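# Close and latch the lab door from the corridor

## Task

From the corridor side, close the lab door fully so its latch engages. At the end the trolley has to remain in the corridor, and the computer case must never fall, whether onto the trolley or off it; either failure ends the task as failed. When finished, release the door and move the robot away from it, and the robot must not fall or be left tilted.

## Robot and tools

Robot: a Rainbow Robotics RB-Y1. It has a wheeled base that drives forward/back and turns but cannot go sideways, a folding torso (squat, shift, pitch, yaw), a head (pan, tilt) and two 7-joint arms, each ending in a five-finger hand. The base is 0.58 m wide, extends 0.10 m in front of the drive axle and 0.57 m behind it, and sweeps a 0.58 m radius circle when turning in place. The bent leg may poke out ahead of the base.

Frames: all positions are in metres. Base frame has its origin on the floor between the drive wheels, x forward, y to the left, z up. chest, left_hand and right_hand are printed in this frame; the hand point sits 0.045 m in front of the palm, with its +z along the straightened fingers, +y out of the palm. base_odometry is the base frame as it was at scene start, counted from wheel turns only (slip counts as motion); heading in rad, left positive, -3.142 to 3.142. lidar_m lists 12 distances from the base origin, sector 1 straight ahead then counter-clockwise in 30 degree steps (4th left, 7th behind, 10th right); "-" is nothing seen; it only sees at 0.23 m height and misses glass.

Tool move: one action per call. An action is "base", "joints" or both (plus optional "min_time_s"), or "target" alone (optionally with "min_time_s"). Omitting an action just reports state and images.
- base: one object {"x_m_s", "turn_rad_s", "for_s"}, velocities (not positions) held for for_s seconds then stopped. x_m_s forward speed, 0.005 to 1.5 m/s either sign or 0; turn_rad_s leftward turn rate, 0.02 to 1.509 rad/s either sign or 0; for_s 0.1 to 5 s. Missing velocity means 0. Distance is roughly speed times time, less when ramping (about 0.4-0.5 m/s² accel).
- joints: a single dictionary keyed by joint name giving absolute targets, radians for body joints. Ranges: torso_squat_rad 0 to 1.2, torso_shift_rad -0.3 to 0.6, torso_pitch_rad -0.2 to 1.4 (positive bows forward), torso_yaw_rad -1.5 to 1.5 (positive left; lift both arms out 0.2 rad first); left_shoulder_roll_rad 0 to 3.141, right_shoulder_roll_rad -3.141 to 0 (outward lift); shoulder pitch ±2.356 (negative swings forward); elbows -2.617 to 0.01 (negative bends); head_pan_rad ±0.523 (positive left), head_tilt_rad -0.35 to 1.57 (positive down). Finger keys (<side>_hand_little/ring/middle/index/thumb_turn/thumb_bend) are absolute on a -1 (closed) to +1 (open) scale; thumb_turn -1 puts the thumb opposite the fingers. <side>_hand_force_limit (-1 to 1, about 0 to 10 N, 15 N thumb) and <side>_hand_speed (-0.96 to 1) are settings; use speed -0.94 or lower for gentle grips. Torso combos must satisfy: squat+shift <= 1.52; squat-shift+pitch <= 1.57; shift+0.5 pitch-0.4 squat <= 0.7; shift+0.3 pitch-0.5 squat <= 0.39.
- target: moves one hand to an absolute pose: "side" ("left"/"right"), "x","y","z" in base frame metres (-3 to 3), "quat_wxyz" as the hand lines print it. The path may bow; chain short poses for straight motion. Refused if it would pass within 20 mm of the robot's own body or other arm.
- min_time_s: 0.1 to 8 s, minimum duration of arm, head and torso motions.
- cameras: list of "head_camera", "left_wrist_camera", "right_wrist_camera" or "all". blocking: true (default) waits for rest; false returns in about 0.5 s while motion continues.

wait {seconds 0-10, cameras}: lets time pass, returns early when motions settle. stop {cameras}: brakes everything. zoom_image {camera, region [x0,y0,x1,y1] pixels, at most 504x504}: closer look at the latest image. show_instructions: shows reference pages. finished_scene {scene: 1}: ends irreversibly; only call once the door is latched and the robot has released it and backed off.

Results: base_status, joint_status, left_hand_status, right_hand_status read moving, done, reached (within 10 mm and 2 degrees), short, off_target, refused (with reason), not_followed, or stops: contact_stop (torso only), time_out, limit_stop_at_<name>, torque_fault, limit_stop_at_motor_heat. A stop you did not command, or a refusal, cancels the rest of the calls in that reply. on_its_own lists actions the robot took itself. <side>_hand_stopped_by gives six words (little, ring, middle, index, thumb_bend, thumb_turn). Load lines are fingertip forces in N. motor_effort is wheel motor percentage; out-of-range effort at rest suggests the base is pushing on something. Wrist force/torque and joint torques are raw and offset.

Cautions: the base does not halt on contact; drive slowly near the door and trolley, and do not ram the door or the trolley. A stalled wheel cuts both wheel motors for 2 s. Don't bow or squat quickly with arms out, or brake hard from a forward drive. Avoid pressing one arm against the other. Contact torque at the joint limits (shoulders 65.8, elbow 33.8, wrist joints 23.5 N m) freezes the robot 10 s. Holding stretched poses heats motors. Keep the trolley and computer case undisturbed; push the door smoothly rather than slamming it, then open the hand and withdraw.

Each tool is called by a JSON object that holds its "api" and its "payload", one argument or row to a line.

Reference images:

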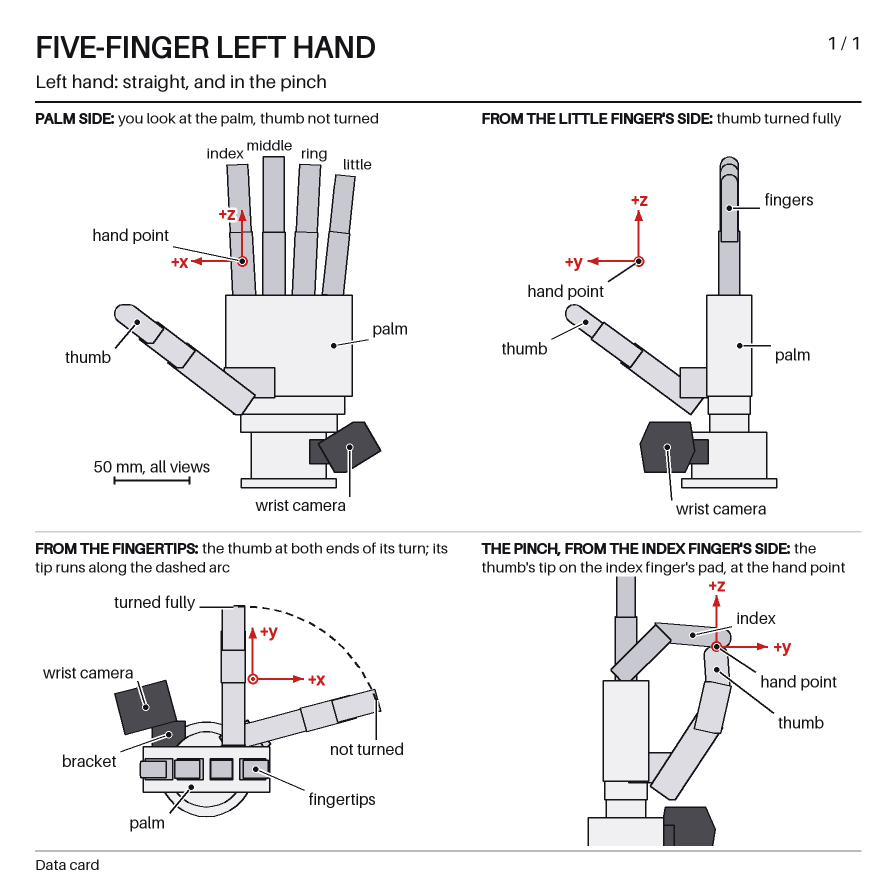

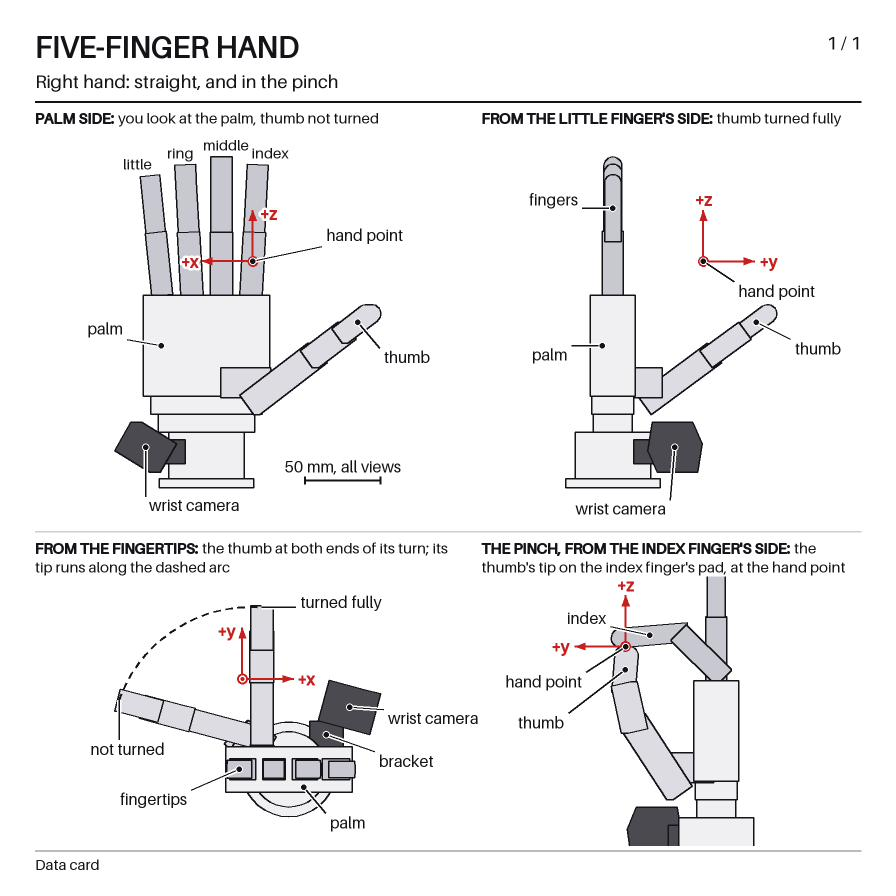

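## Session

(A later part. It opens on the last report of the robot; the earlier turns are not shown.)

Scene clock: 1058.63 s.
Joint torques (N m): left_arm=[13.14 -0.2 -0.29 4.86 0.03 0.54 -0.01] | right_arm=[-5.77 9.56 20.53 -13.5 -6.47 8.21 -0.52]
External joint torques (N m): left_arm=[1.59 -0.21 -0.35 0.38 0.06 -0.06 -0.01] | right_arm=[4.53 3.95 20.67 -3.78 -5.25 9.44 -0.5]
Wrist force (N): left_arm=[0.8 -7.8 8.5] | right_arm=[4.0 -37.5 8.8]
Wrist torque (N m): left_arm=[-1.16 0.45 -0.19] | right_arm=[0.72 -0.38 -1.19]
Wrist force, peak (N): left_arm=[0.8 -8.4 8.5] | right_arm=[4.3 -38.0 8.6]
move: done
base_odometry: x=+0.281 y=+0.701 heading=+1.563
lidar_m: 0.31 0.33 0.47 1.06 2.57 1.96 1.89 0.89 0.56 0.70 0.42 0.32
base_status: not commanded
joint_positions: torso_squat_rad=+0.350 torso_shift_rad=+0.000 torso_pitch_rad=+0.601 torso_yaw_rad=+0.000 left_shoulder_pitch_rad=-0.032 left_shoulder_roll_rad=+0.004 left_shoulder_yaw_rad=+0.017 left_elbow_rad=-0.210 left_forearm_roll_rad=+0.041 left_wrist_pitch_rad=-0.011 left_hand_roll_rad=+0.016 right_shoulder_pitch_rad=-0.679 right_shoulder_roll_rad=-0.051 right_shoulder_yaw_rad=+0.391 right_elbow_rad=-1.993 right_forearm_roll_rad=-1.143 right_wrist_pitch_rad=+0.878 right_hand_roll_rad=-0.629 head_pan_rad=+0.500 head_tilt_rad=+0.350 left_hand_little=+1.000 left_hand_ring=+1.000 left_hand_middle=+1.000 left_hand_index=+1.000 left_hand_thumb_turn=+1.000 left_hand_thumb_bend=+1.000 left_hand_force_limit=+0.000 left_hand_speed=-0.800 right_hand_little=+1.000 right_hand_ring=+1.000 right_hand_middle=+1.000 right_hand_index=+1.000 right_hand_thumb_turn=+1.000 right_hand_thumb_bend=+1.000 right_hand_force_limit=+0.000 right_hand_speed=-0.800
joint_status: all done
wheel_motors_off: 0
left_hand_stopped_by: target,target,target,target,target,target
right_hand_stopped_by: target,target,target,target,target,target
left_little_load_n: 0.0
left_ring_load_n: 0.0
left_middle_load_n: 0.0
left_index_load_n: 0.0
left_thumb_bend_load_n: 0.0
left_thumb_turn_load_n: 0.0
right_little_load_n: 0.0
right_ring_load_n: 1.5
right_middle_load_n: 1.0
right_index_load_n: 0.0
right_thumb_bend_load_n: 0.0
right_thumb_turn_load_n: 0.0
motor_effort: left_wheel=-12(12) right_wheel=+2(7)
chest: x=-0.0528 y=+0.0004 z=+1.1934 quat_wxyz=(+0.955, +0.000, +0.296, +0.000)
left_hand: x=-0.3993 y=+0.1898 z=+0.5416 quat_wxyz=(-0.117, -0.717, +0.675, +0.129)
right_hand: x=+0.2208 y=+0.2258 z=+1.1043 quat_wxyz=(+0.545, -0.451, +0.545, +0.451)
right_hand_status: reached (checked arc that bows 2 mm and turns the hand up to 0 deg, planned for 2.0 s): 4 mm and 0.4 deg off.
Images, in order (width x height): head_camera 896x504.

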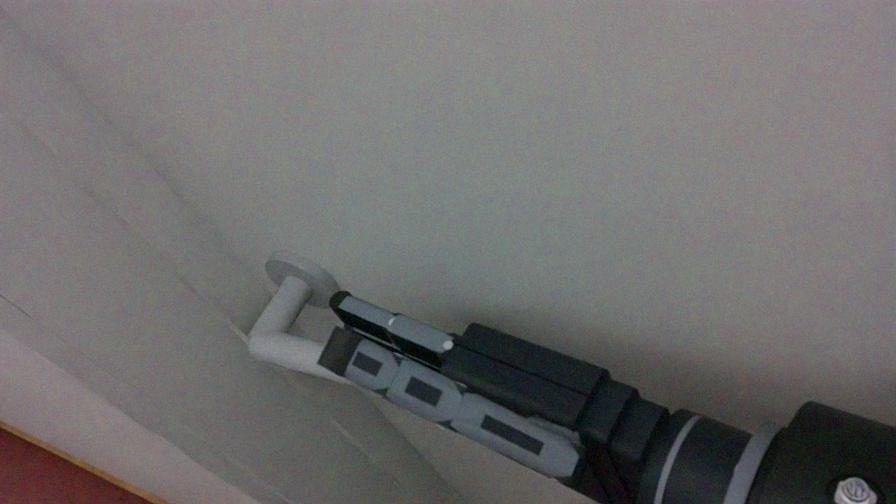

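{"api": "move", "payload": {
  "target": {"side": "right", "x": 0.231, "y": 0.227, "z": 1.105, "quat_wxyz": [0.5429, -0.453, 0.5429, 0.453]},
  "min_time_s": 1
}}

{"api": "move", "payload": {
  "target": {"side": "right", "x": 0.230, "y": 0.175, "z": 1.105, "quat_wxyz": [0.5429, -0.453, 0.5429, 0.453]},
  "min_time_s": 1.5,
  "cameras": ["head_camera"]
}}

Scene clock: 1063.47 s.
Joint torques (N m): left_arm=[12.59 -0.1 0.44 5.28 0.05 0.41 0.17] | right_arm=[-11.61 4.58 -2.23 -9.71 -1.51 -0.76 0.25]
External joint torques (N m): left_arm=[1.06 -0.12 0.39 0.8 0.07 -0.19 0.17] | right_arm=[-0.59 -0.83 -1.89 0 -0.28 0.46 0.27]
Wrist force (N): left_arm=[1.0 -7.8 8.6] | right_arm=[3.8 -0.2 1.6]
Wrist torque (N m): left_arm=[-1.17 0.43 -0.17] | right_arm=[-0.20 -0.08 0.17]
Wrist force, peak (N): left_arm=[0.6 -8.1 8.7] | right_arm=[4.1 -38.1 8.7]
move: done
base_odometry: x=+0.281 y=+0.701 heading=+1.563
lidar_m: 0.31 0.33 0.46 1.08 2.57 1.96 1.89 0.90 0.56 0.70 0.42 0.31
base_status: not commanded
joint_positions: torso_squat_rad=+0.350 torso_shift_rad=+0.000 torso_pitch_rad=+0.600 torso_yaw_rad=+0.000 left_shoulder_pitch_rad=-0.032 left_shoulder_roll_rad=+0.004 left_shoulder_yaw_rad=+0.017 left_elbow_rad=-0.210 left_forearm_roll_rad=+0.041 left_wrist_pitch_rad=-0.011 left_hand_roll_rad=+0.016 right_shoulder_pitch_rad=-0.720 right_shoulder_roll_rad=-0.051 right_shoulder_yaw_rad=+0.370 right_elbow_rad=-1.954 right_forearm_roll_rad=-1.168 right_wrist_pitch_rad=+0.884 right_hand_roll_rad=-0.623 head_pan_rad=+0.500 head_tilt_rad=+0.350 left_hand_little=+1.000 left_hand_ring=+1.000 left_hand_middle=+1.000 left_hand_index=+1.000 left_hand_thumb_turn=+1.000 left_hand_thumb_bend=+1.000 left_hand_force_limit=+0.000 left_hand_speed=-0.800 right_hand_little=+1.000 right_hand_ring=+1.000 right_hand_middle=+1.000 right_hand_index=+1.000 right_hand_thumb_turn=+1.000 right_hand_thumb_bend=+1.000 right_hand_force_limit=+0.000 right_hand_speed=-0.800
joint_status: all done
wheel_motors_off: 0
left_hand_stopped_by: target,target,target,target,target,target
right_hand_stopped_by: target,target,target,target,target,target
left_little_load_n: 0.0
left_ring_load_n: 0.0
left_middle_load_n: 0.0
left_index_load_n: 0.0
left_thumb_bend_load_n: 0.0
left_thumb_turn_load_n: 0.0
right_little_load_n: 0.0
right_ring_load_n: 0.0
right_middle_load_n: 0.0
right_index_load_n: 0.0
right_thumb_bend_load_n: 0.0
right_thumb_turn_load_n: -0.5
motor_effort: left_wheel=-7(13) right_wheel=+1(4)
chest: x=-0.0531 y=+0.0004 z=+1.1934 quat_wxyz=(+0.955, +0.000, +0.296, +0.000)
left_hand: x=-0.3994 y=+0.1898 z=+0.5415 quat_wxyz=(-0.117, -0.717, +0.675, +0.129)
right_hand: x=+0.2304 y=+0.2268 z=+1.1056 quat_wxyz=(+0.543, -0.452, +0.544, +0.453)
right_hand_status: reached (checked arc that bows 1 mm and turns the hand up to 0 deg, planned for 1.0 s): 1 mm and 0.1 deg off.
pictures: none

Scene clock: 1065.30 s.
Joint torques (N m): left_arm=[12.98 0.48 0.34 5.36 0.01 0.55 0.08] | right_arm=[-7.04 0.08 -3.21 -10.46 -1.78 -0.85 0.17]
External joint torques (N m): left_arm=[1.45 0.47 0.29 0.88 0.03 -0.05 0.09] | right_arm=[3.09 -2.77 -2.11 -0.99 -0.47 0.34 0.2]
Wrist force (N): left_arm=[0.8 -8.1 8.5] | right_arm=[3.9 0.4 1.5]
Wrist torque (N m): left_arm=[-1.22 0.44 -0.17] | right_arm=[-0.13 -0.05 0.24]
Wrist force, peak (N): left_arm=[1.0 -8.3 8.7] | right_arm=[4.2 0.1 0.7]
move: done
base_odometry: x=+0.281 y=+0.701 heading=+1.563
lidar_m: 0.31 0.33 0.47 1.07 2.57 1.94 1.88 0.89 0.57 0.70 0.42 0.32
base_status: not commanded
joint_positions: torso_squat_rad=+0.350 torso_shift_rad=+0.000 torso_pitch_rad=+0.600 torso_yaw_rad=+0.000 left_shoulder_pitch_rad=-0.032 left_shoulder_roll_rad=+0.004 left_shoulder_yaw_rad=+0.017 left_elbow_rad=-0.210 left_forearm_roll_rad=+0.041 left_wrist_pitch_rad=-0.011 left_hand_roll_rad=+0.016 right_shoulder_pitch_rad=-0.654 right_shoulder_roll_rad=-0.159 right_shoulder_yaw_rad=+0.285 right_elbow_rad=-2.053 right_forearm_roll_rad=-1.298 right_wrist_pitch_rad=+0.941 right_hand_roll_rad=-0.602 head_pan_rad=+0.500 head_tilt_rad=+0.350 left_hand_little=+1.000 left_hand_ring=+1.000 left_hand_middle=+1.000 left_hand_index=+1.000 left_hand_thumb_turn=+1.000 left_hand_thumb_bend=+1.000 left_hand_force_limit=+0.000 left_hand_speed=-0.800 right_hand_little=+1.000 right_hand_ring=+1.000 right_hand_middle=+1.000 right_hand_index=+1.000 right_hand_thumb_turn=+1.000 right_hand_thumb_bend=+1.000 right_hand_force_limit=+0.000 right_hand_speed=-0.800
joint_status: all done
wheel_motors_off: 0
left_hand_stopped_by: target,target,target,target,target,target
right_hand_stopped_by: target,target,target,target,target,target
left_little_load_n: 0.0
left_ring_load_n: 0.0
left_middle_load_n: 0.0
left_index_load_n: 0.0
left_thumb_bend_load_n: 0.0
left_thumb_turn_load_n: 0.0
right_little_load_n: 0.5
right_ring_load_n: 0.0
right_middle_load_n: 0.0
right_index_load_n: 0.0
right_thumb_bend_load_n: 0.0
right_thumb_turn_load_n: 0.0
motor_effort: left_wheel=-6(7) right_wheel=+1(4)
chest: x=-0.0531 y=+0.0004 z=+1.1934 quat_wxyz=(+0.955, +0.000, +0.296, +0.000)
left_hand: x=-0.3994 y=+0.1898 z=+0.5415 quat_wxyz=(-0.117, -0.717, +0.675, +0.129)
right_hand: x=+0.2298 y=+0.1756 z=+1.1053 quat_wxyz=(+0.543, -0.453, +0.543, +0.453)
right_hand_status: reached (checked arc that bows 2 mm and turns the hand up to 0 deg, planned for 1.5 s): 1 mm and 0.0 deg off.
Images, in order (width x height): head_camera 896x504.

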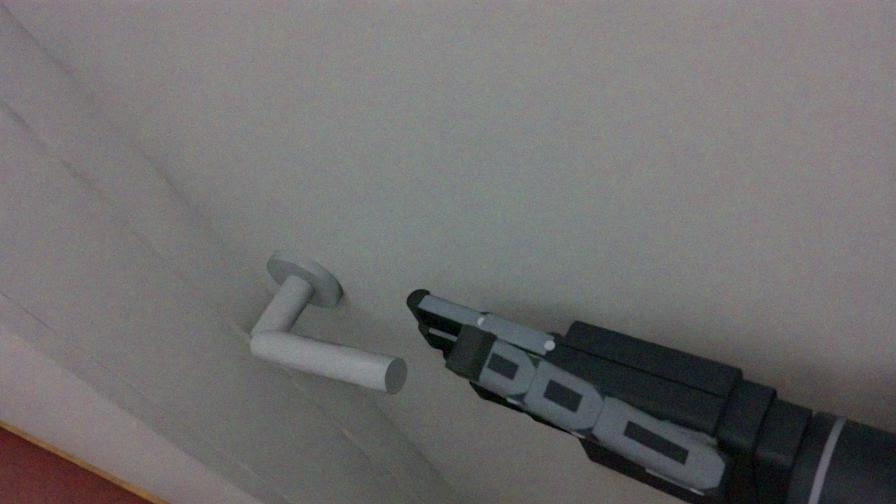

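{"api": "move", "payload": {
  "target": {"side": "right", "x": 0.222, "y": 0.13, "z": 1.105, "quat_wxyz": [0.5429, -0.453, 0.5429, 0.453]},
  "min_time_s": 1.5
}}

{"api": "move", "payload": {
  "joints": {"head_pan_rad": 0.5, "head_tilt_rad": 0.6},
  "cameras": ["head_camera", "right_wrist_camera"]
}}

Scene clock: 1070.50 s.
Joint torques (N m): left_arm=[12.25 -0.61 -0.06 4.97 -0.12 0.54 0.16] | right_arm=[-6.06 -1.92 -3.57 -10.15 -1.71 -0.86 0.31]
External joint torques (N m): left_arm=[0.72 -0.62 -0.11 0.49 -0.09 -0.06 0.17] | right_arm=[2.77 -2.66 -1.9 -0.92 -0.31 0.27 0.33]
Wrist force (N): left_arm=[0.7 -8.0 8.4] | right_arm=[3.1 0.2 1.4]
Wrist torque (N m): left_arm=[-1.22 0.45 -0.18] | right_arm=[-0.11 0.03 0.14]
Wrist force, peak (N): left_arm=[0.7 -8.3 8.6] | right_arm=[4.5 0.8 1.1]
move: done
base_odometry: x=+0.281 y=+0.701 heading=+1.563
lidar_m: 0.30 0.33 0.47 1.07 2.56 1.95 1.88 0.89 0.57 0.71 0.43 0.32
base_status: not commanded
joint_positions: torso_squat_rad=+0.350 torso_shift_rad=+0.000 torso_pitch_rad=+0.600 torso_yaw_rad=+0.000 left_shoulder_pitch_rad=-0.032 left_shoulder_roll_rad=+0.004 left_shoulder_yaw_rad=+0.017 left_elbow_rad=-0.210 left_forearm_roll_rad=+0.041 left_wrist_pitch_rad=-0.011 left_hand_roll_rad=+0.016 right_shoulder_pitch_rad=-0.571 right_shoulder_roll_rad=-0.247 right_shoulder_yaw_rad=+0.202 right_elbow_rad=-2.141 right_forearm_roll_rad=-1.419 right_wrist_pitch_rad=+0.986 right_hand_roll_rad=-0.573 head_pan_rad=+0.500 head_tilt_rad=+0.350 left_hand_little=+1.000 left_hand_ring=+1.000 left_hand_middle=+1.000 left_hand_index=+1.000 left_hand_thumb_turn=+1.000 left_hand_thumb_bend=+1.000 left_hand_force_limit=+0.000 left_hand_speed=-0.800 right_hand_little=+1.000 right_hand_ring=+1.000 right_hand_middle=+1.000 right_hand_index=+1.000 right_hand_thumb_turn=+1.000 right_hand_thumb_bend=+1.000 right_hand_force_limit=+0.000 right_hand_speed=-0.800
joint_status: all done
wheel_motors_off: 0
left_hand_stopped_by: target,target,target,target,target,target
right_hand_stopped_by: target,target,target,target,target,target
left_little_load_n: 0.0
left_ring_load_n: 0.0
left_middle_load_n: 0.0
left_index_load_n: 0.0
left_thumb_bend_load_n: 0.0
left_thumb_turn_load_n: 0.0
right_little_load_n: 0.0
right_ring_load_n: 0.0
right_middle_load_n: 0.0
right_index_load_n: 0.0
right_thumb_bend_load_n: 0.0
right_thumb_turn_load_n: 0.0
motor_effort: left_wheel=-6(7) right_wheel=+1(3)
chest: x=-0.0531 y=+0.0004 z=+1.1934 quat_wxyz=(+0.955, +0.000, +0.296, +0.000)
left_hand: x=-0.3994 y=+0.1898 z=+0.5415 quat_wxyz=(-0.117, -0.717, +0.675, +0.129)
right_hand: x=+0.2219 y=+0.1305 z=+1.1053 quat_wxyz=(+0.543, -0.453, +0.543, +0.453)
right_hand_status: reached (checked arc that bows 2 mm and turns the hand up to 0 deg, planned for 1.5 s): 1 mm and 0.0 deg off.
pictures: none

Scene clock: 1071.30 s.
Joint torques (N m): left_arm=[12.31 0.42 0.1 5.21 -0.23 0.49 -0.12] | right_arm=[-6.03 -1.55 -3.91 -10.15 -1.63 -0.92 0.37]
External joint torques (N m): left_arm=[0.78 0.4 0.04 0.74 -0.2 -0.11 -0.12] | right_arm=[2.8 -2.29 -2.24 -0.91 -0.23 0.21 0.39]
Wrist force (N): left_arm=[1.0 -8.2 8.5] | right_arm=[4.0 0.2 1.4]
Wrist torque (N m): left_arm=[-1.24 0.40 -0.16] | right_arm=[-0.13 -0.10 0.22]
Wrist force, peak (N): left_arm=[0.8 -8.0 8.8] | right_arm=[4.0 0.2 1.4]
move: done
base_odometry: x=+0.281 y=+0.701 heading=+1.563
lidar_m: 0.30 0.33 0.46 1.08 2.58 1.96 1.89 0.89 0.55 0.70 0.43 0.31
base_status: not commanded
joint_positions: torso_squat_rad=+0.350 torso_shift_rad=+0.000 torso_pitch_rad=+0.600 torso_yaw_rad=+0.000 left_shoulder_pitch_rad=-0.032 left_shoulder_roll_rad=+0.004 left_shoulder_yaw_rad=+0.017 left_elbow_rad=-0.210 left_forearm_roll_rad=+0.041 left_wrist_pitch_rad=-0.011 left_hand_roll_rad=+0.016 right_shoulder_pitch_rad=-0.571 right_shoulder_roll_rad=-0.247 right_shoulder_yaw_rad=+0.202 right_elbow_rad=-2.141 right_forearm_roll_rad=-1.419 right_wrist_pitch_rad=+0.986 right_hand_roll_rad=-0.573 head_pan_rad=+0.500 head_tilt_rad=+0.600 left_hand_little=+1.000 left_hand_ring=+1.000 left_hand_middle=+1.000 left_hand_index=+1.000 left_hand_thumb_turn=+1.000 left_hand_thumb_bend=+1.000 left_hand_force_limit=+0.000 left_hand_speed=-0.800 right_hand_little=+1.000 right_hand_ring=+1.000 right_hand_middle=+1.000 right_hand_index=+1.000 right_hand_thumb_turn=+1.000 right_hand_thumb_bend=+1.000 right_hand_force_limit=+0.000 right_hand_speed=-0.800
joint_status: all done
wheel_motors_off: 0
left_hand_stopped_by: target,target,target,target,target,target
right_hand_stopped_by: target,target,target,target,target,target
left_little_load_n: 0.0
left_ring_load_n: 0.0
left_middle_load_n: 0.0
left_index_load_n: 0.0
left_thumb_bend_load_n: 0.0
left_thumb_turn_load_n: 0.0
right_little_load_n: 0.0
right_ring_load_n: 0.0
right_middle_load_n: 0.0
right_index_load_n: 0.0
right_thumb_bend_load_n: 0.0
right_thumb_turn_load_n: 0.0
motor_effort: left_wheel=-6(7) right_wheel=+2(3)
chest: x=-0.0531 y=+0.0004 z=+1.1934 quat_wxyz=(+0.955, +0.000, +0.296, +0.000)
left_hand: x=-0.3994 y=+0.1898 z=+0.5415 quat_wxyz=(-0.117, -0.717, +0.675, +0.129)
right_hand: x=+0.2219 y=+0.1305 z=+1.1053 quat_wxyz=(+0.543, -0.453, +0.543, +0.453)
Images, in order (width x height): head_camera 896x504, right_wrist_camera 504x504.

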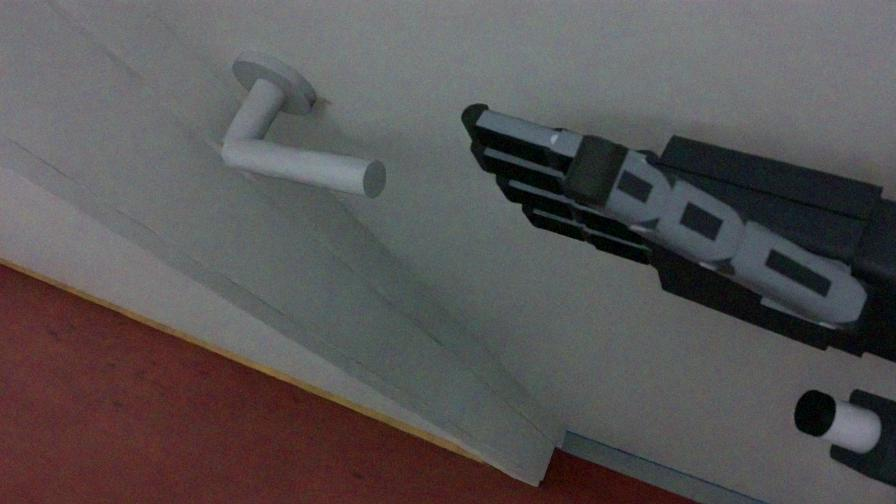

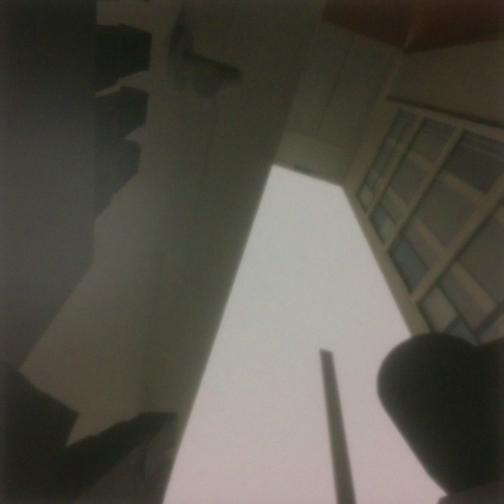

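{"api": "move", "payload": {
  "base": {"x_m_s": -0.2, "for_s": 1.75},
  "cameras": ["head_camera"]
}}

{"api": "move", "payload": {
  "joints": {"torso_pitch_rad": 0.2, "right_shoulder_pitch_rad": -0.6, "right_shoulder_roll_rad": -0.1, "right_shoulder_yaw_rad": 0.0, "right_elbow_rad": -1.5, "right_forearm_roll_rad": 0.0, "right_wrist_pitch_rad": 0.3, "right_hand_roll_rad": -1.5, "head_pan_rad": 0.2, "head_tilt_rad": 0.45},
  "min_time_s": 3,
  "cameras": ["head_camera"]
}}

Scene clock: 1081.43 s.
Joint torques (N m): left_arm=[12.65 -0.33 0.22 4.98 -0.18 0.78 0.35] | right_arm=[-7.12 -1.33 -3.54 -9.8 -1.69 -0.85 0.23]
External joint torques (N m): left_arm=[1.13 -0.35 0.17 0.5 -0.15 0.19 0.35] | right_arm=[1.71 -2.06 -1.87 -0.56 -0.29 0.29 0.25]
Wrist force (N): left_arm=[0.8 -8.3 8.5] | right_arm=[3.6 0.2 1.6]
Wrist torque (N m): left_arm=[-1.27 0.45 -0.17] | right_arm=[-0.13 -0.02 0.17]
Wrist force, peak (N): left_arm=[1.0 -8.4 8.6] | right_arm=[4.4 0.0 1.2]
move: done
base_odometry: x=+0.279 y=+0.347 heading=+1.563
lidar_m: 0.66 0.70 0.85 2.83 2.09 1.60 1.54 1.63 0.62 0.50 0.73 0.68
base_status: done (sent for 1.77 of 1.77 s)
joint_positions: torso_squat_rad=+0.350 torso_shift_rad=+0.000 torso_pitch_rad=+0.600 torso_yaw_rad=+0.000 left_shoulder_pitch_rad=-0.032 left_shoulder_roll_rad=+0.004 left_shoulder_yaw_rad=+0.017 left_elbow_rad=-0.210 left_forearm_roll_rad=+0.041 left_wrist_pitch_rad=-0.011 left_hand_roll_rad=+0.016 right_shoulder_pitch_rad=-0.571 right_shoulder_roll_rad=-0.247 right_shoulder_yaw_rad=+0.202 right_elbow_rad=-2.141 right_forearm_roll_rad=-1.419 right_wrist_pitch_rad=+0.986 right_hand_roll_rad=-0.573 head_pan_rad=+0.500 head_tilt_rad=+0.600 left_hand_little=+1.000 left_hand_ring=+1.000 left_hand_middle=+1.000 left_hand_index=+1.000 left_hand_thumb_turn=+1.000 left_hand_thumb_bend=+1.000 left_hand_force_limit=+0.000 left_hand_speed=-0.800 right_hand_little=+1.000 right_hand_ring=+1.000 right_hand_middle=+1.000 right_hand_index=+1.000 right_hand_thumb_turn=+1.000 right_hand_thumb_bend=+1.000 right_hand_force_limit=+0.000 right_hand_speed=-0.800
joint_status: not commanded
wheel_motors_off: 0
left_hand_stopped_by: target,target,target,target,target,target
right_hand_stopped_by: target,target,target,target,target,target
left_little_load_n: 0.5
left_ring_load_n: 0.0
left_middle_load_n: 0.0
left_index_load_n: 0.0
left_thumb_bend_load_n: 0.0
left_thumb_turn_load_n: 0.0
right_little_load_n: 0.0
right_ring_load_n: 0.0
right_middle_load_n: 0.0
right_index_load_n: 0.0
right_thumb_bend_load_n: 0.0
right_thumb_turn_load_n: 0.0
motor_effort: left_wheel=+0(29) right_wheel=+2(15)
chest: x=-0.0534 y=+0.0004 z=+1.1935 quat_wxyz=(+0.955, +0.000, +0.295, +0.000)
left_hand: x=-0.3994 y=+0.1898 z=+0.5415 quat_wxyz=(-0.117, -0.717, +0.675, +0.128)
right_hand: x=+0.2216 y=+0.1305 z=+1.1054 quat_wxyz=(+0.543, -0.453, +0.543, +0.453)
Images, in order (width x height): head_camera 896x504.

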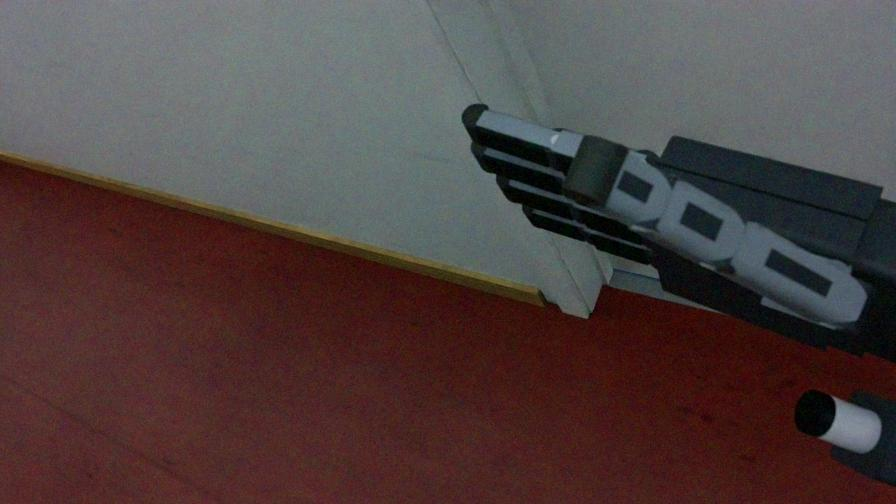

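Scene clock: 1084.73 s.
Joint torques (N m): left_arm=[2.76 -0.83 -0.07 1.15 0.09 -0.08 -0.05] | right_arm=[-17.27 -1.5 -2.79 -10.54 0.16 -2.2 -0.34]
External joint torques (N m): left_arm=[0.75 -0.99 -0.09 0.45 0.09 0.08 -0.05] | right_arm=[0.48 1.24 -1.6 -0.04 -0.07 -0.12 -0.32]
Wrist force (N): left_arm=[0.5 -5.8 9.0] | right_arm=[4.1 1.4 0.9]
Wrist torque (N m): left_arm=[-1.07 0.51 -0.25] | right_arm=[-0.01 -0.12 0.12]
Wrist force, peak (N): left_arm=[0.6 -8.0 8.7] | right_arm=[4.5 0.7 2.7]
move: done
base_odometry: x=+0.279 y=+0.347 heading=+1.563
lidar_m: 0.65 0.70 0.86 2.82 2.11 1.59 1.53 1.62 0.62 0.50 0.73 0.68
base_status: not commanded
joint_positions: torso_squat_rad=+0.350 torso_shift_rad=+0.000 torso_pitch_rad=+0.200 torso_yaw_rad=+0.000 left_shoulder_pitch_rad=-0.032 left_shoulder_roll_rad=+0.004 left_shoulder_yaw_rad=+0.017 left_elbow_rad=-0.210 left_forearm_roll_rad=+0.041 left_wrist_pitch_rad=-0.011 left_hand_roll_rad=+0.016 right_shoulder_pitch_rad=-0.600 right_shoulder_roll_rad=-0.100 right_shoulder_yaw_rad=+0.000 right_elbow_rad=-1.500 right_forearm_roll_rad=+0.000 right_wrist_pitch_rad=+0.300 right_hand_roll_rad=-1.500 head_pan_rad=+0.200 head_tilt_rad=+0.450 left_hand_little=+1.000 left_hand_ring=+1.000 left_hand_middle=+1.000 left_hand_index=+1.000 left_hand_thumb_turn=+1.000 left_hand_thumb_bend=+1.000 left_hand_force_limit=+0.000 left_hand_speed=-0.800 right_hand_little=+1.000 right_hand_ring=+1.000 right_hand_middle=+1.000 right_hand_index=+1.000 right_hand_thumb_turn=+1.000 right_hand_thumb_bend=+1.000 right_hand_force_limit=+0.000 right_hand_speed=-0.800
joint_status: all done
wheel_motors_off: 0
left_hand_stopped_by: target,target,target,target,target,target
right_hand_stopped_by: target,target,target,target,target,target
left_little_load_n: 0.0
left_ring_load_n: 0.0
left_middle_load_n: 0.0
left_index_load_n: 0.0
left_thumb_bend_load_n: 0.0
left_thumb_turn_load_n: 0.0
right_little_load_n: 0.0
right_ring_load_n: 0.0
right_middle_load_n: 0.0
right_index_load_n: 0.0
right_thumb_bend_load_n: 0.0
right_thumb_turn_load_n: 0.0
motor_effort: left_wheel=+1(1) right_wheel=+2(3)
chest: x=-0.1665 y=+0.0005 z=+1.2413 quat_wxyz=(+0.995, +0.000, +0.100, +0.000)
left_hand: x=-0.2315 y=+0.1898 z=+0.5060 quat_wxyz=(+0.019, -0.728, +0.685, -0.017)
right_hand: x=+0.4918 y=-0.0690 z=+1.1374 quat_wxyz=(+0.705, -0.122, +0.698, -0.006)
Images, in order (width x height): head_camera 896x504.

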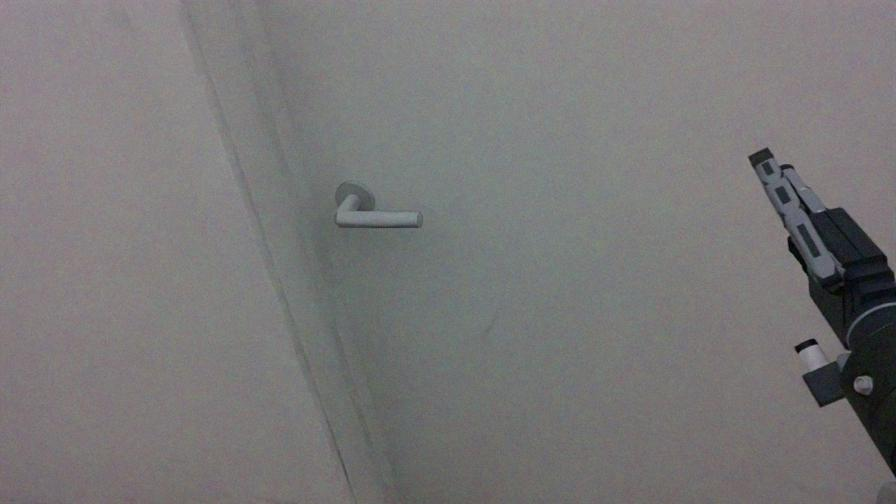

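{"api": "move", "payload": {
  "joints": {"right_hand_little": -0.9, "right_hand_ring": -0.9, "right_hand_middle": -0.9, "right_hand_index": -0.9}
}}

{"api": "move", "payload": {
  "target": {"side": "right", "x": 0.55, "y": 0.06, "z": 1.12, "quat_wxyz": [0.7071, 0, 0.7071, 0]},
  "min_time_s": 2,
  "cameras": ["head_camera"]
}}

Scene clock: 1093.03 s.
Joint torques (N m): left_arm=[2.56 -0.32 0.42 1.14 0.09 -0.24 0.3] | right_arm=[-16.86 -1.41 -3.64 -10.57 0.12 -2.01 -0.42]
External joint torques (N m): left_arm=[0.55 -0.48 0.4 0.45 0.09 -0.08 0.3] | right_arm=[0.87 1.31 -2.45 -0.09 -0.09 0.05 -0.38]
Wrist force (N): left_arm=[0.7 -5.3 9.1] | right_arm=[3.5 1.8 0.7]
Wrist torque (N m): left_arm=[-1.01 0.48 -0.27] | right_arm=[0.06 -0.01 0.05]
Wrist force, peak (N): left_arm=[0.7 -5.9 9.2] | right_arm=[4.3 1.8 1.3]
move: done
base_odometry: x=+0.279 y=+0.347 heading=+1.563
lidar_m: 0.65 0.70 0.85 2.84 2.11 1.58 1.54 1.62 0.62 0.50 0.75 0.68
base_status: not commanded
joint_positions: torso_squat_rad=+0.350 torso_shift_rad=+0.000 torso_pitch_rad=+0.200 torso_yaw_rad=+0.000 left_shoulder_pitch_rad=-0.032 left_shoulder_roll_rad=+0.004 left_shoulder_yaw_rad=+0.017 left_elbow_rad=-0.210 left_forearm_roll_rad=+0.041 left_wrist_pitch_rad=-0.011 left_hand_roll_rad=+0.016 right_shoulder_pitch_rad=-0.600 right_shoulder_roll_rad=-0.100 right_shoulder_yaw_rad=+0.000 right_elbow_rad=-1.500 right_forearm_roll_rad=+0.000 right_wrist_pitch_rad=+0.300 right_hand_roll_rad=-1.500 head_pan_rad=+0.200 head_tilt_rad=+0.450 left_hand_little=+1.000 left_hand_ring=+1.000 left_hand_middle=+1.000 left_hand_index=+1.000 left_hand_thumb_turn=+1.000 left_hand_thumb_bend=+1.000 left_hand_force_limit=+0.000 left_hand_speed=-0.800 right_hand_little=-0.900 right_hand_ring=-0.900 right_hand_middle=-0.900 right_hand_index=-0.900 right_hand_thumb_turn=+1.000 right_hand_thumb_bend=+1.000 right_hand_force_limit=+0.000 right_hand_speed=-0.800
joint_status: all done
wheel_motors_off: 0
left_hand_stopped_by: target,target,target,target,target,target
right_hand_stopped_by: target,target,target,target,target,target
left_little_load_n: 0.0
left_ring_load_n: 0.0
left_middle_load_n: 0.0
left_index_load_n: 0.0
left_thumb_bend_load_n: 0.0
left_thumb_turn_load_n: 0.0
right_little_load_n: 0.0
right_ring_load_n: -0.5
right_middle_load_n: 0.0
right_index_load_n: 0.0
right_thumb_bend_load_n: 0.0
right_thumb_turn_load_n: -0.5
motor_effort: left_wheel=-1(1) right_wheel=+0(3)
chest: x=-0.1665 y=+0.0005 z=+1.2413 quat_wxyz=(+0.995, +0.000, +0.100, +0.000)
left_hand: x=-0.2315 y=+0.1898 z=+0.5060 quat_wxyz=(+0.019, -0.728, +0.685, -0.017)
right_hand: x=+0.4918 y=-0.0690 z=+1.1374 quat_wxyz=(+0.705, -0.122, +0.698, -0.006)
pictures: none

Scene clock: 1095.37 s.
Joint torques (N m): left_arm=[2.35 -0.16 0.38 1.39 0.12 -0.17 0.08] | right_arm=[-21.07 -0.75 -0.73 -9.92 0.68 -0.49 -0.26]
External joint torques (N m): left_arm=[0.34 -0.32 0.35 0.7 0.12 -0.01 0.08] | right_arm=[1.45 0.9 1.21 -0.03 -0.28 0.28 -0.22]
Wrist force (N): left_arm=[0.9 -6.0 8.9] | right_arm=[3.4 0.1 2.2]
Wrist torque (N m): left_arm=[-1.12 0.44 -0.21] | right_arm=[-0.22 -0.07 0.02]
Wrist force, peak (N): left_arm=[0.7 -6.0 9.3] | right_arm=[4.1 -0.1 2.6]
move: short
base_odometry: x=+0.279 y=+0.347 heading=+1.563
lidar_m: 0.66 0.70 0.85 2.82 2.08 1.59 1.54 1.62 0.61 0.50 0.75 0.68
base_status: not commanded
joint_positions: torso_squat_rad=+0.350 torso_shift_rad=+0.000 torso_pitch_rad=+0.200 torso_yaw_rad=+0.000 left_shoulder_pitch_rad=-0.032 left_shoulder_roll_rad=+0.004 left_shoulder_yaw_rad=+0.017 left_elbow_rad=-0.210 left_forearm_roll_rad=+0.041 left_wrist_pitch_rad=-0.011 left_hand_roll_rad=+0.016 right_shoulder_pitch_rad=-1.058 right_shoulder_roll_rad=+0.000 right_shoulder_yaw_rad=+0.301 right_elbow_rad=-0.894 right_forearm_roll_rad=+0.861 right_wrist_pitch_rad=+0.530 right_hand_roll_rad=-2.705 head_pan_rad=+0.200 head_tilt_rad=+0.450 left_hand_little=+1.000 left_hand_ring=+1.000 left_hand_middle=+1.000 left_hand_index=+1.000 left_hand_thumb_turn=+1.000 left_hand_thumb_bend=+1.000 left_hand_force_limit=+0.000 left_hand_speed=-0.800 right_hand_little=-0.900 right_hand_ring=-0.900 right_hand_middle=-0.900 right_hand_index=-0.900 right_hand_thumb_turn=+1.000 right_hand_thumb_bend=+1.000 right_hand_force_limit=+0.000 right_hand_speed=-0.800
joint_status: all done
wheel_motors_off: 0
left_hand_stopped_by: target,target,target,target,target,target
right_hand_stopped_by: target,target,target,target,target,target
left_little_load_n: 0.0
left_ring_load_n: 0.0
left_middle_load_n: 0.0
left_index_load_n: 0.0
left_thumb_bend_load_n: 0.0
left_thumb_turn_load_n: 0.0
right_little_load_n: 0.0
right_ring_load_n: 0.0
right_middle_load_n: 0.0
right_index_load_n: 0.0
right_thumb_bend_load_n: 0.0
right_thumb_turn_load_n: 0.0
motor_effort: left_wheel=+1(1) right_wheel=+0(3)
chest: x=-0.1666 y=+0.0005 z=+1.2413 quat_wxyz=(+0.995, +0.000, +0.100, +0.000)
left_hand: x=-0.2315 y=+0.1898 z=+0.5060 quat_wxyz=(+0.019, -0.729, +0.685, -0.017)
right_hand: x=+0.5498 y=+0.0594 z=+1.1204 quat_wxyz=(+0.655, -0.053, +0.754, +0.008)
right_hand_status: short (checked arc that bows 22 mm and turns the hand up to 16 deg, as near as the solve gets, planned for 2.0 s): 1 mm and 10.1 deg off. The place is met; only the turn is off.
Images, in order (width x height): head_camera 896x504.

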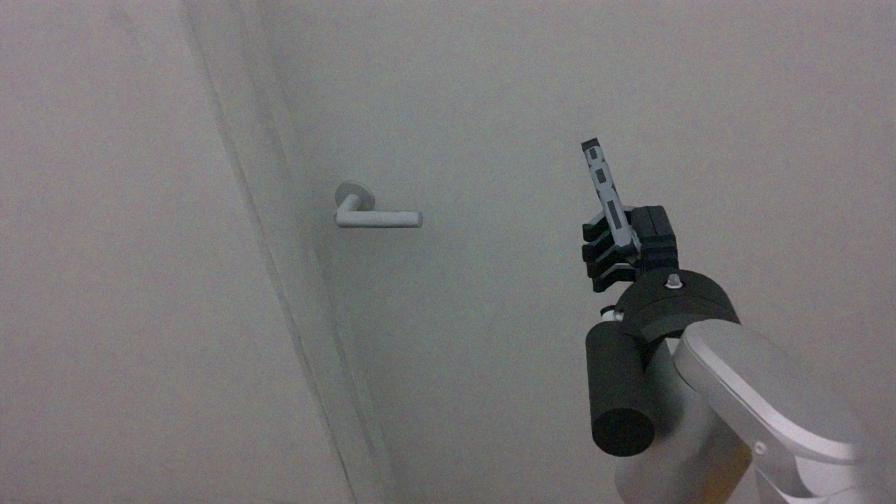

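{"api": "move", "payload": {
  "base": {"x_m_s": 0.05, "for_s": 1.0}
}}

{"api": "move", "payload": {
  "base": {"x_m_s": 0.03, "for_s": 1.0},
  "cameras": ["head_camera"]
}}

Scene clock: 1099.83 s.
Joint torques (N m): left_arm=[2.86 -0.24 0.23 0.89 -0.05 -0.16 -0.07] | right_arm=[-20.81 -1.23 -0.53 -10.32 0.82 -0.68 -0.2]
External joint torques (N m): left_arm=[0.85 -0.4 0.2 0.19 -0.05 0 -0.07] | right_arm=[1.7 0.42 1.4 -0.44 -0.15 0.09 -0.16]
Wrist force (N): left_arm=[0.7 -6.0 8.8] | right_arm=[4.0 1.1 1.6]
Wrist torque (N m): left_arm=[-1.10 0.48 -0.24] | right_arm=[-0.04 -0.13 0.10]
Wrist force, peak (N): left_arm=[0.6 -5.9 9.3] | right_arm=[3.7 1.5 2.7]
move: done
base_odometry: x=+0.279 y=+0.397 heading=+1.563
lidar_m: 0.61 0.65 0.77 2.57 2.16 1.64 1.59 1.67 0.65 0.49 0.68 0.62
base_status: done (sent for 1 of 1 s)
joint_positions: torso_squat_rad=+0.350 torso_shift_rad=+0.000 torso_pitch_rad=+0.200 torso_yaw_rad=+0.000 left_shoulder_pitch_rad=-0.032 left_shoulder_roll_rad=+0.004 left_shoulder_yaw_rad=+0.017 left_elbow_rad=-0.209 left_forearm_roll_rad=+0.041 left_wrist_pitch_rad=-0.011 left_hand_roll_rad=+0.016 right_shoulder_pitch_rad=-1.058 right_shoulder_roll_rad=+0.000 right_shoulder_yaw_rad=+0.301 right_elbow_rad=-0.894 right_forearm_roll_rad=+0.861 right_wrist_pitch_rad=+0.530 right_hand_roll_rad=-2.705 head_pan_rad=+0.200 head_tilt_rad=+0.450 left_hand_little=+1.000 left_hand_ring=+1.000 left_hand_middle=+1.000 left_hand_index=+1.000 left_hand_thumb_turn=+1.000 left_hand_thumb_bend=+1.000 left_hand_force_limit=+0.000 left_hand_speed=-0.800 right_hand_little=-0.900 right_hand_ring=-0.900 right_hand_middle=-0.900 right_hand_index=-0.900 right_hand_thumb_turn=+1.000 right_hand_thumb_bend=+1.000 right_hand_force_limit=+0.000 right_hand_speed=-0.800
joint_status: not commanded
wheel_motors_off: 0
left_hand_stopped_by: target,target,target,target,target,target
right_hand_stopped_by: target,target,target,target,target,target
left_little_load_n: 0.0
left_ring_load_n: 0.0
left_middle_load_n: 0.0
left_index_load_n: 0.0
left_thumb_bend_load_n: 0.0
left_thumb_turn_load_n: 0.0
right_little_load_n: 0.0
right_ring_load_n: 0.0
right_middle_load_n: 0.0
right_index_load_n: 0.0
right_thumb_bend_load_n: 0.0
right_thumb_turn_load_n: 0.0
motor_effort: left_wheel=+1(21) right_wheel=+2(18)
chest: x=-0.1665 y=+0.0005 z=+1.2413 quat_wxyz=(+0.995, +0.000, +0.100, +0.000)
left_hand: x=-0.2315 y=+0.1898 z=+0.5060 quat_wxyz=(+0.019, -0.729, +0.685, -0.017)
right_hand: x=+0.5498 y=+0.0594 z=+1.1203 quat_wxyz=(+0.655, -0.053, +0.754, +0.008)
pictures: none

Scene clock: 1101.47 s.
Joint torques (N m): left_arm=[2.71 -0.59 0.44 0.69 -0.11 -0.31 -0.06] | right_arm=[-21.09 -1.33 -0.97 -10.45 0.61 -0.56 -0.08]
External joint torques (N m): left_arm=[0.7 -0.74 0.42 -0.01 -0.11 -0.15 -0.06] | right_arm=[1.43 0.32 0.97 -0.56 -0.36 0.21 -0.04]
Wrist force (N): left_arm=[0.6 -5.9 9.0] | right_arm=[3.3 0.8 2.0]
Wrist torque (N m): left_arm=[-1.08 0.51 -0.25] | right_arm=[-0.07 -0.05 0.02]
Wrist force, peak (N): left_arm=[0.5 -6.1 9.2] | right_arm=[5.2 0.4 1.8]
move: done
base_odometry: x=+0.279 y=+0.428 heading=+1.563
lidar_m: 0.58 0.62 0.73 2.40 2.21 1.68 1.62 0.69 0.67 0.49 0.66 0.59
base_status: done (sent for 1 of 1 s)
joint_positions: torso_squat_rad=+0.350 torso_shift_rad=+0.000 torso_pitch_rad=+0.200 torso_yaw_rad=+0.000 left_shoulder_pitch_rad=-0.032 left_shoulder_roll_rad=+0.004 left_shoulder_yaw_rad=+0.017 left_elbow_rad=-0.210 left_forearm_roll_rad=+0.041 left_wrist_pitch_rad=-0.011 left_hand_roll_rad=+0.016 right_shoulder_pitch_rad=-1.058 right_shoulder_roll_rad=+0.000 right_shoulder_yaw_rad=+0.301 right_elbow_rad=-0.894 right_forearm_roll_rad=+0.861 right_wrist_pitch_rad=+0.530 right_hand_roll_rad=-2.705 head_pan_rad=+0.200 head_tilt_rad=+0.450 left_hand_little=+1.000 left_hand_ring=+1.000 left_hand_middle=+1.000 left_hand_index=+1.000 left_hand_thumb_turn=+1.000 left_hand_thumb_bend=+1.000 left_hand_force_limit=+0.000 left_hand_speed=-0.800 right_hand_little=-0.900 right_hand_ring=-0.900 right_hand_middle=-0.900 right_hand_index=-0.900 right_hand_thumb_turn=+1.000 right_hand_thumb_bend=+1.000 right_hand_force_limit=+0.000 right_hand_speed=-0.800
joint_status: not commanded
wheel_motors_off: 0
left_hand_stopped_by: target,target,target,target,target,target
right_hand_stopped_by: target,target,target,target,target,target
left_little_load_n: 0.0
left_ring_load_n: 0.0
left_middle_load_n: 0.5
left_index_load_n: 0.0
left_thumb_bend_load_n: 0.0
left_thumb_turn_load_n: 0.0
right_little_load_n: 0.0
right_ring_load_n: 0.0
right_middle_load_n: 0.0
right_index_load_n: 0.0
right_thumb_bend_load_n: -0.5
right_thumb_turn_load_n: -0.5
motor_effort: left_wheel=-1(19) right_wheel=-1(13)
chest: x=-0.1665 y=+0.0005 z=+1.2413 quat_wxyz=(+0.995, +0.000, +0.100, +0.000)
left_hand: x=-0.2315 y=+0.1898 z=+0.5060 quat_wxyz=(+0.019, -0.729, +0.685, -0.017)
right_hand: x=+0.5498 y=+0.0594 z=+1.1204 quat_wxyz=(+0.655, -0.053, +0.754, +0.008)
Images, in order (width x height): head_camera 896x504.

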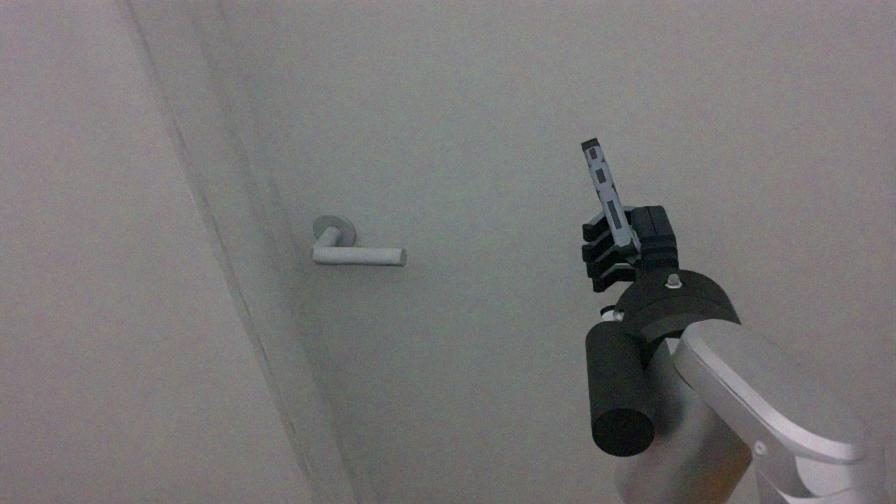

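{"api": "move", "payload": {
  "base": {"x_m_s": 0.02, "for_s": 0.9}
}}

{"api": "move", "payload": {
  "base": {"x_m_s": 0.02, "for_s": 0.6},
  "cameras": ["head_camera"]
}}

Scene clock: 1105.33 s.
Joint torques (N m): left_arm=[2.69 0.08 0.36 1.17 0.09 -0.05 0.08] | right_arm=[-20.58 -1.23 -1.16 -10.5 0.68 -0.67 -0.22]
External joint torques (N m): left_arm=[0.68 -0.07 0.34 0.48 0.09 0.11 0.08] | right_arm=[1.94 0.42 0.77 -0.61 -0.28 0.1 -0.18]
Wrist force (N): left_arm=[0.5 -5.7 8.8] | right_arm=[3.5 0.3 2.0]
Wrist torque (N m): left_arm=[-1.04 0.51 -0.25] | right_arm=[-0.17 -0.08 -0.01]
Wrist force, peak (N): left_arm=[0.5 -6.3 9.1] | right_arm=[4.3 1.2 2.1]
move: done
base_odometry: x=+0.279 y=+0.445 heading=+1.563
lidar_m: 0.56 0.60 0.72 2.32 2.24 1.68 1.63 0.68 0.73 0.50 0.65 0.57
base_status: done (sent for 0.9 of 0.9 s)
joint_positions: torso_squat_rad=+0.350 torso_shift_rad=+0.000 torso_pitch_rad=+0.200 torso_yaw_rad=+0.000 left_shoulder_pitch_rad=-0.032 left_shoulder_roll_rad=+0.004 left_shoulder_yaw_rad=+0.017 left_elbow_rad=-0.210 left_forearm_roll_rad=+0.041 left_wrist_pitch_rad=-0.011 left_hand_roll_rad=+0.016 right_shoulder_pitch_rad=-1.058 right_shoulder_roll_rad=+0.000 right_shoulder_yaw_rad=+0.301 right_elbow_rad=-0.894 right_forearm_roll_rad=+0.861 right_wrist_pitch_rad=+0.530 right_hand_roll_rad=-2.705 head_pan_rad=+0.200 head_tilt_rad=+0.450 left_hand_little=+1.000 left_hand_ring=+1.000 left_hand_middle=+1.000 left_hand_index=+1.000 left_hand_thumb_turn=+1.000 left_hand_thumb_bend=+1.000 left_hand_force_limit=+0.000 left_hand_speed=-0.800 right_hand_little=-0.900 right_hand_ring=-0.900 right_hand_middle=-0.900 right_hand_index=-0.900 right_hand_thumb_turn=+1.000 right_hand_thumb_bend=+1.000 right_hand_force_limit=+0.000 right_hand_speed=-0.800
joint_status: not commanded
wheel_motors_off: 0
left_hand_stopped_by: target,target,target,target,target,target
right_hand_stopped_by: target,target,target,target,target,target
left_little_load_n: 0.0
left_ring_load_n: 0.0
left_middle_load_n: 0.0
left_index_load_n: 0.0
left_thumb_bend_load_n: 0.0
left_thumb_turn_load_n: 0.0
right_little_load_n: 0.0
right_ring_load_n: 0.0
right_middle_load_n: 0.0
right_index_load_n: 0.0
right_thumb_bend_load_n: 0.0
right_thumb_turn_load_n: 0.0
motor_effort: left_wheel=-1(16) right_wheel=+0(9)
chest: x=-0.1665 y=+0.0005 z=+1.2413 quat_wxyz=(+0.995, +0.000, +0.100, +0.000)
left_hand: x=-0.2315 y=+0.1898 z=+0.5060 quat_wxyz=(+0.019, -0.729, +0.685, -0.017)
right_hand: x=+0.5498 y=+0.0594 z=+1.1204 quat_wxyz=(+0.655, -0.053, +0.754, +0.008)
pictures: none

Scene clock: 1106.43 s.
Joint torques (N m): left_arm=[1.92 0.19 0.18 1.23 0.1 -0.05 0.03] | right_arm=[-20.62 -1.3 -0.79 -10.37 0.74 -0.68 -0.17]
External joint torques (N m): left_arm=[-0.09 0.03 0.16 0.53 0.09 0.11 0.03] | right_arm=[1.89 0.35 1.14 -0.48 -0.23 0.09 -0.13]
Wrist force (N): left_arm=[0.5 -6.1 9.0] | right_arm=[4.0 0.6 2.5]
Wrist torque (N m): left_arm=[-1.12 0.51 -0.24] | right_arm=[-0.15 -0.19 0.07]
Wrist force, peak (N): left_arm=[0.5 -6.1 9.2] | right_arm=[4.4 0.9 2.4]
move: done
base_odometry: x=+0.279 y=+0.457 heading=+1.563
lidar_m: 0.55 0.58 0.67 2.26 2.24 1.70 1.63 0.69 0.74 0.49 0.65 0.56
base_status: done (sent for 0.6 of 0.6 s)
joint_positions: torso_squat_rad=+0.350 torso_shift_rad=+0.000 torso_pitch_rad=+0.200 torso_yaw_rad=+0.000 left_shoulder_pitch_rad=-0.032 left_shoulder_roll_rad=+0.004 left_shoulder_yaw_rad=+0.017 left_elbow_rad=-0.210 left_forearm_roll_rad=+0.041 left_wrist_pitch_rad=-0.011 left_hand_roll_rad=+0.016 right_shoulder_pitch_rad=-1.058 right_shoulder_roll_rad=+0.000 right_shoulder_yaw_rad=+0.301 right_elbow_rad=-0.894 right_forearm_roll_rad=+0.861 right_wrist_pitch_rad=+0.530 right_hand_roll_rad=-2.705 head_pan_rad=+0.200 head_tilt_rad=+0.450 left_hand_little=+1.000 left_hand_ring=+1.000 left_hand_middle=+1.000 left_hand_index=+1.000 left_hand_thumb_turn=+1.000 left_hand_thumb_bend=+1.000 left_hand_force_limit=+0.000 left_hand_speed=-0.800 right_hand_little=-0.900 right_hand_ring=-0.900 right_hand_middle=-0.900 right_hand_index=-0.900 right_hand_thumb_turn=+1.000 right_hand_thumb_bend=+1.000 right_hand_force_limit=+0.000 right_hand_speed=-0.800
joint_status: not commanded
wheel_motors_off: 0
left_hand_stopped_by: target,target,target,target,target,target
right_hand_stopped_by: target,target,target,target,target,target
left_little_load_n: 0.0
left_ring_load_n: 0.0
left_middle_load_n: 0.0
left_index_load_n: 0.0
left_thumb_bend_load_n: 0.0
left_thumb_turn_load_n: 0.0
right_little_load_n: 0.0
right_ring_load_n: 0.0
right_middle_load_n: 0.0
right_index_load_n: 0.0
right_thumb_bend_load_n: 0.0
right_thumb_turn_load_n: 0.0
motor_effort: left_wheel=+1(18) right_wheel=-1(11)
chest: x=-0.1665 y=+0.0005 z=+1.2413 quat_wxyz=(+0.995, +0.000, +0.100, +0.000)
left_hand: x=-0.2315 y=+0.1898 z=+0.5060 quat_wxyz=(+0.019, -0.729, +0.685, -0.017)
right_hand: x=+0.5498 y=+0.0594 z=+1.1204 quat_wxyz=(+0.655, -0.053, +0.754, +0.008)
Images, in order (width x height): head_camera 896x504.

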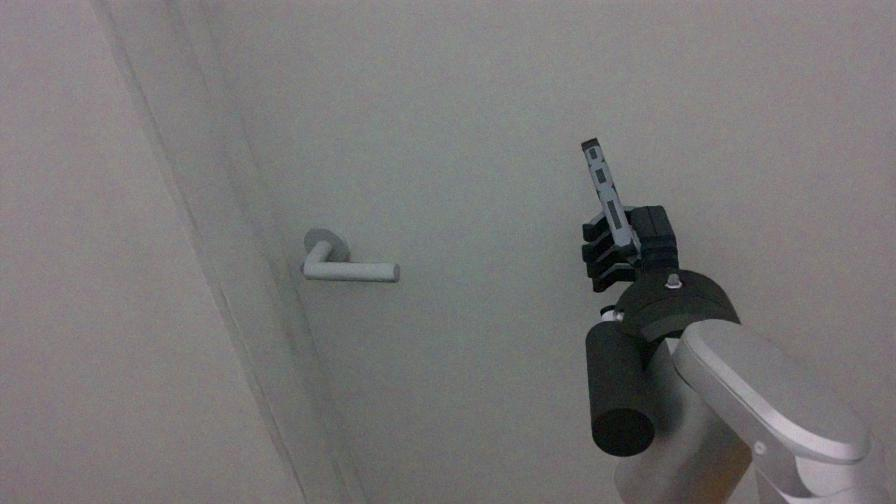

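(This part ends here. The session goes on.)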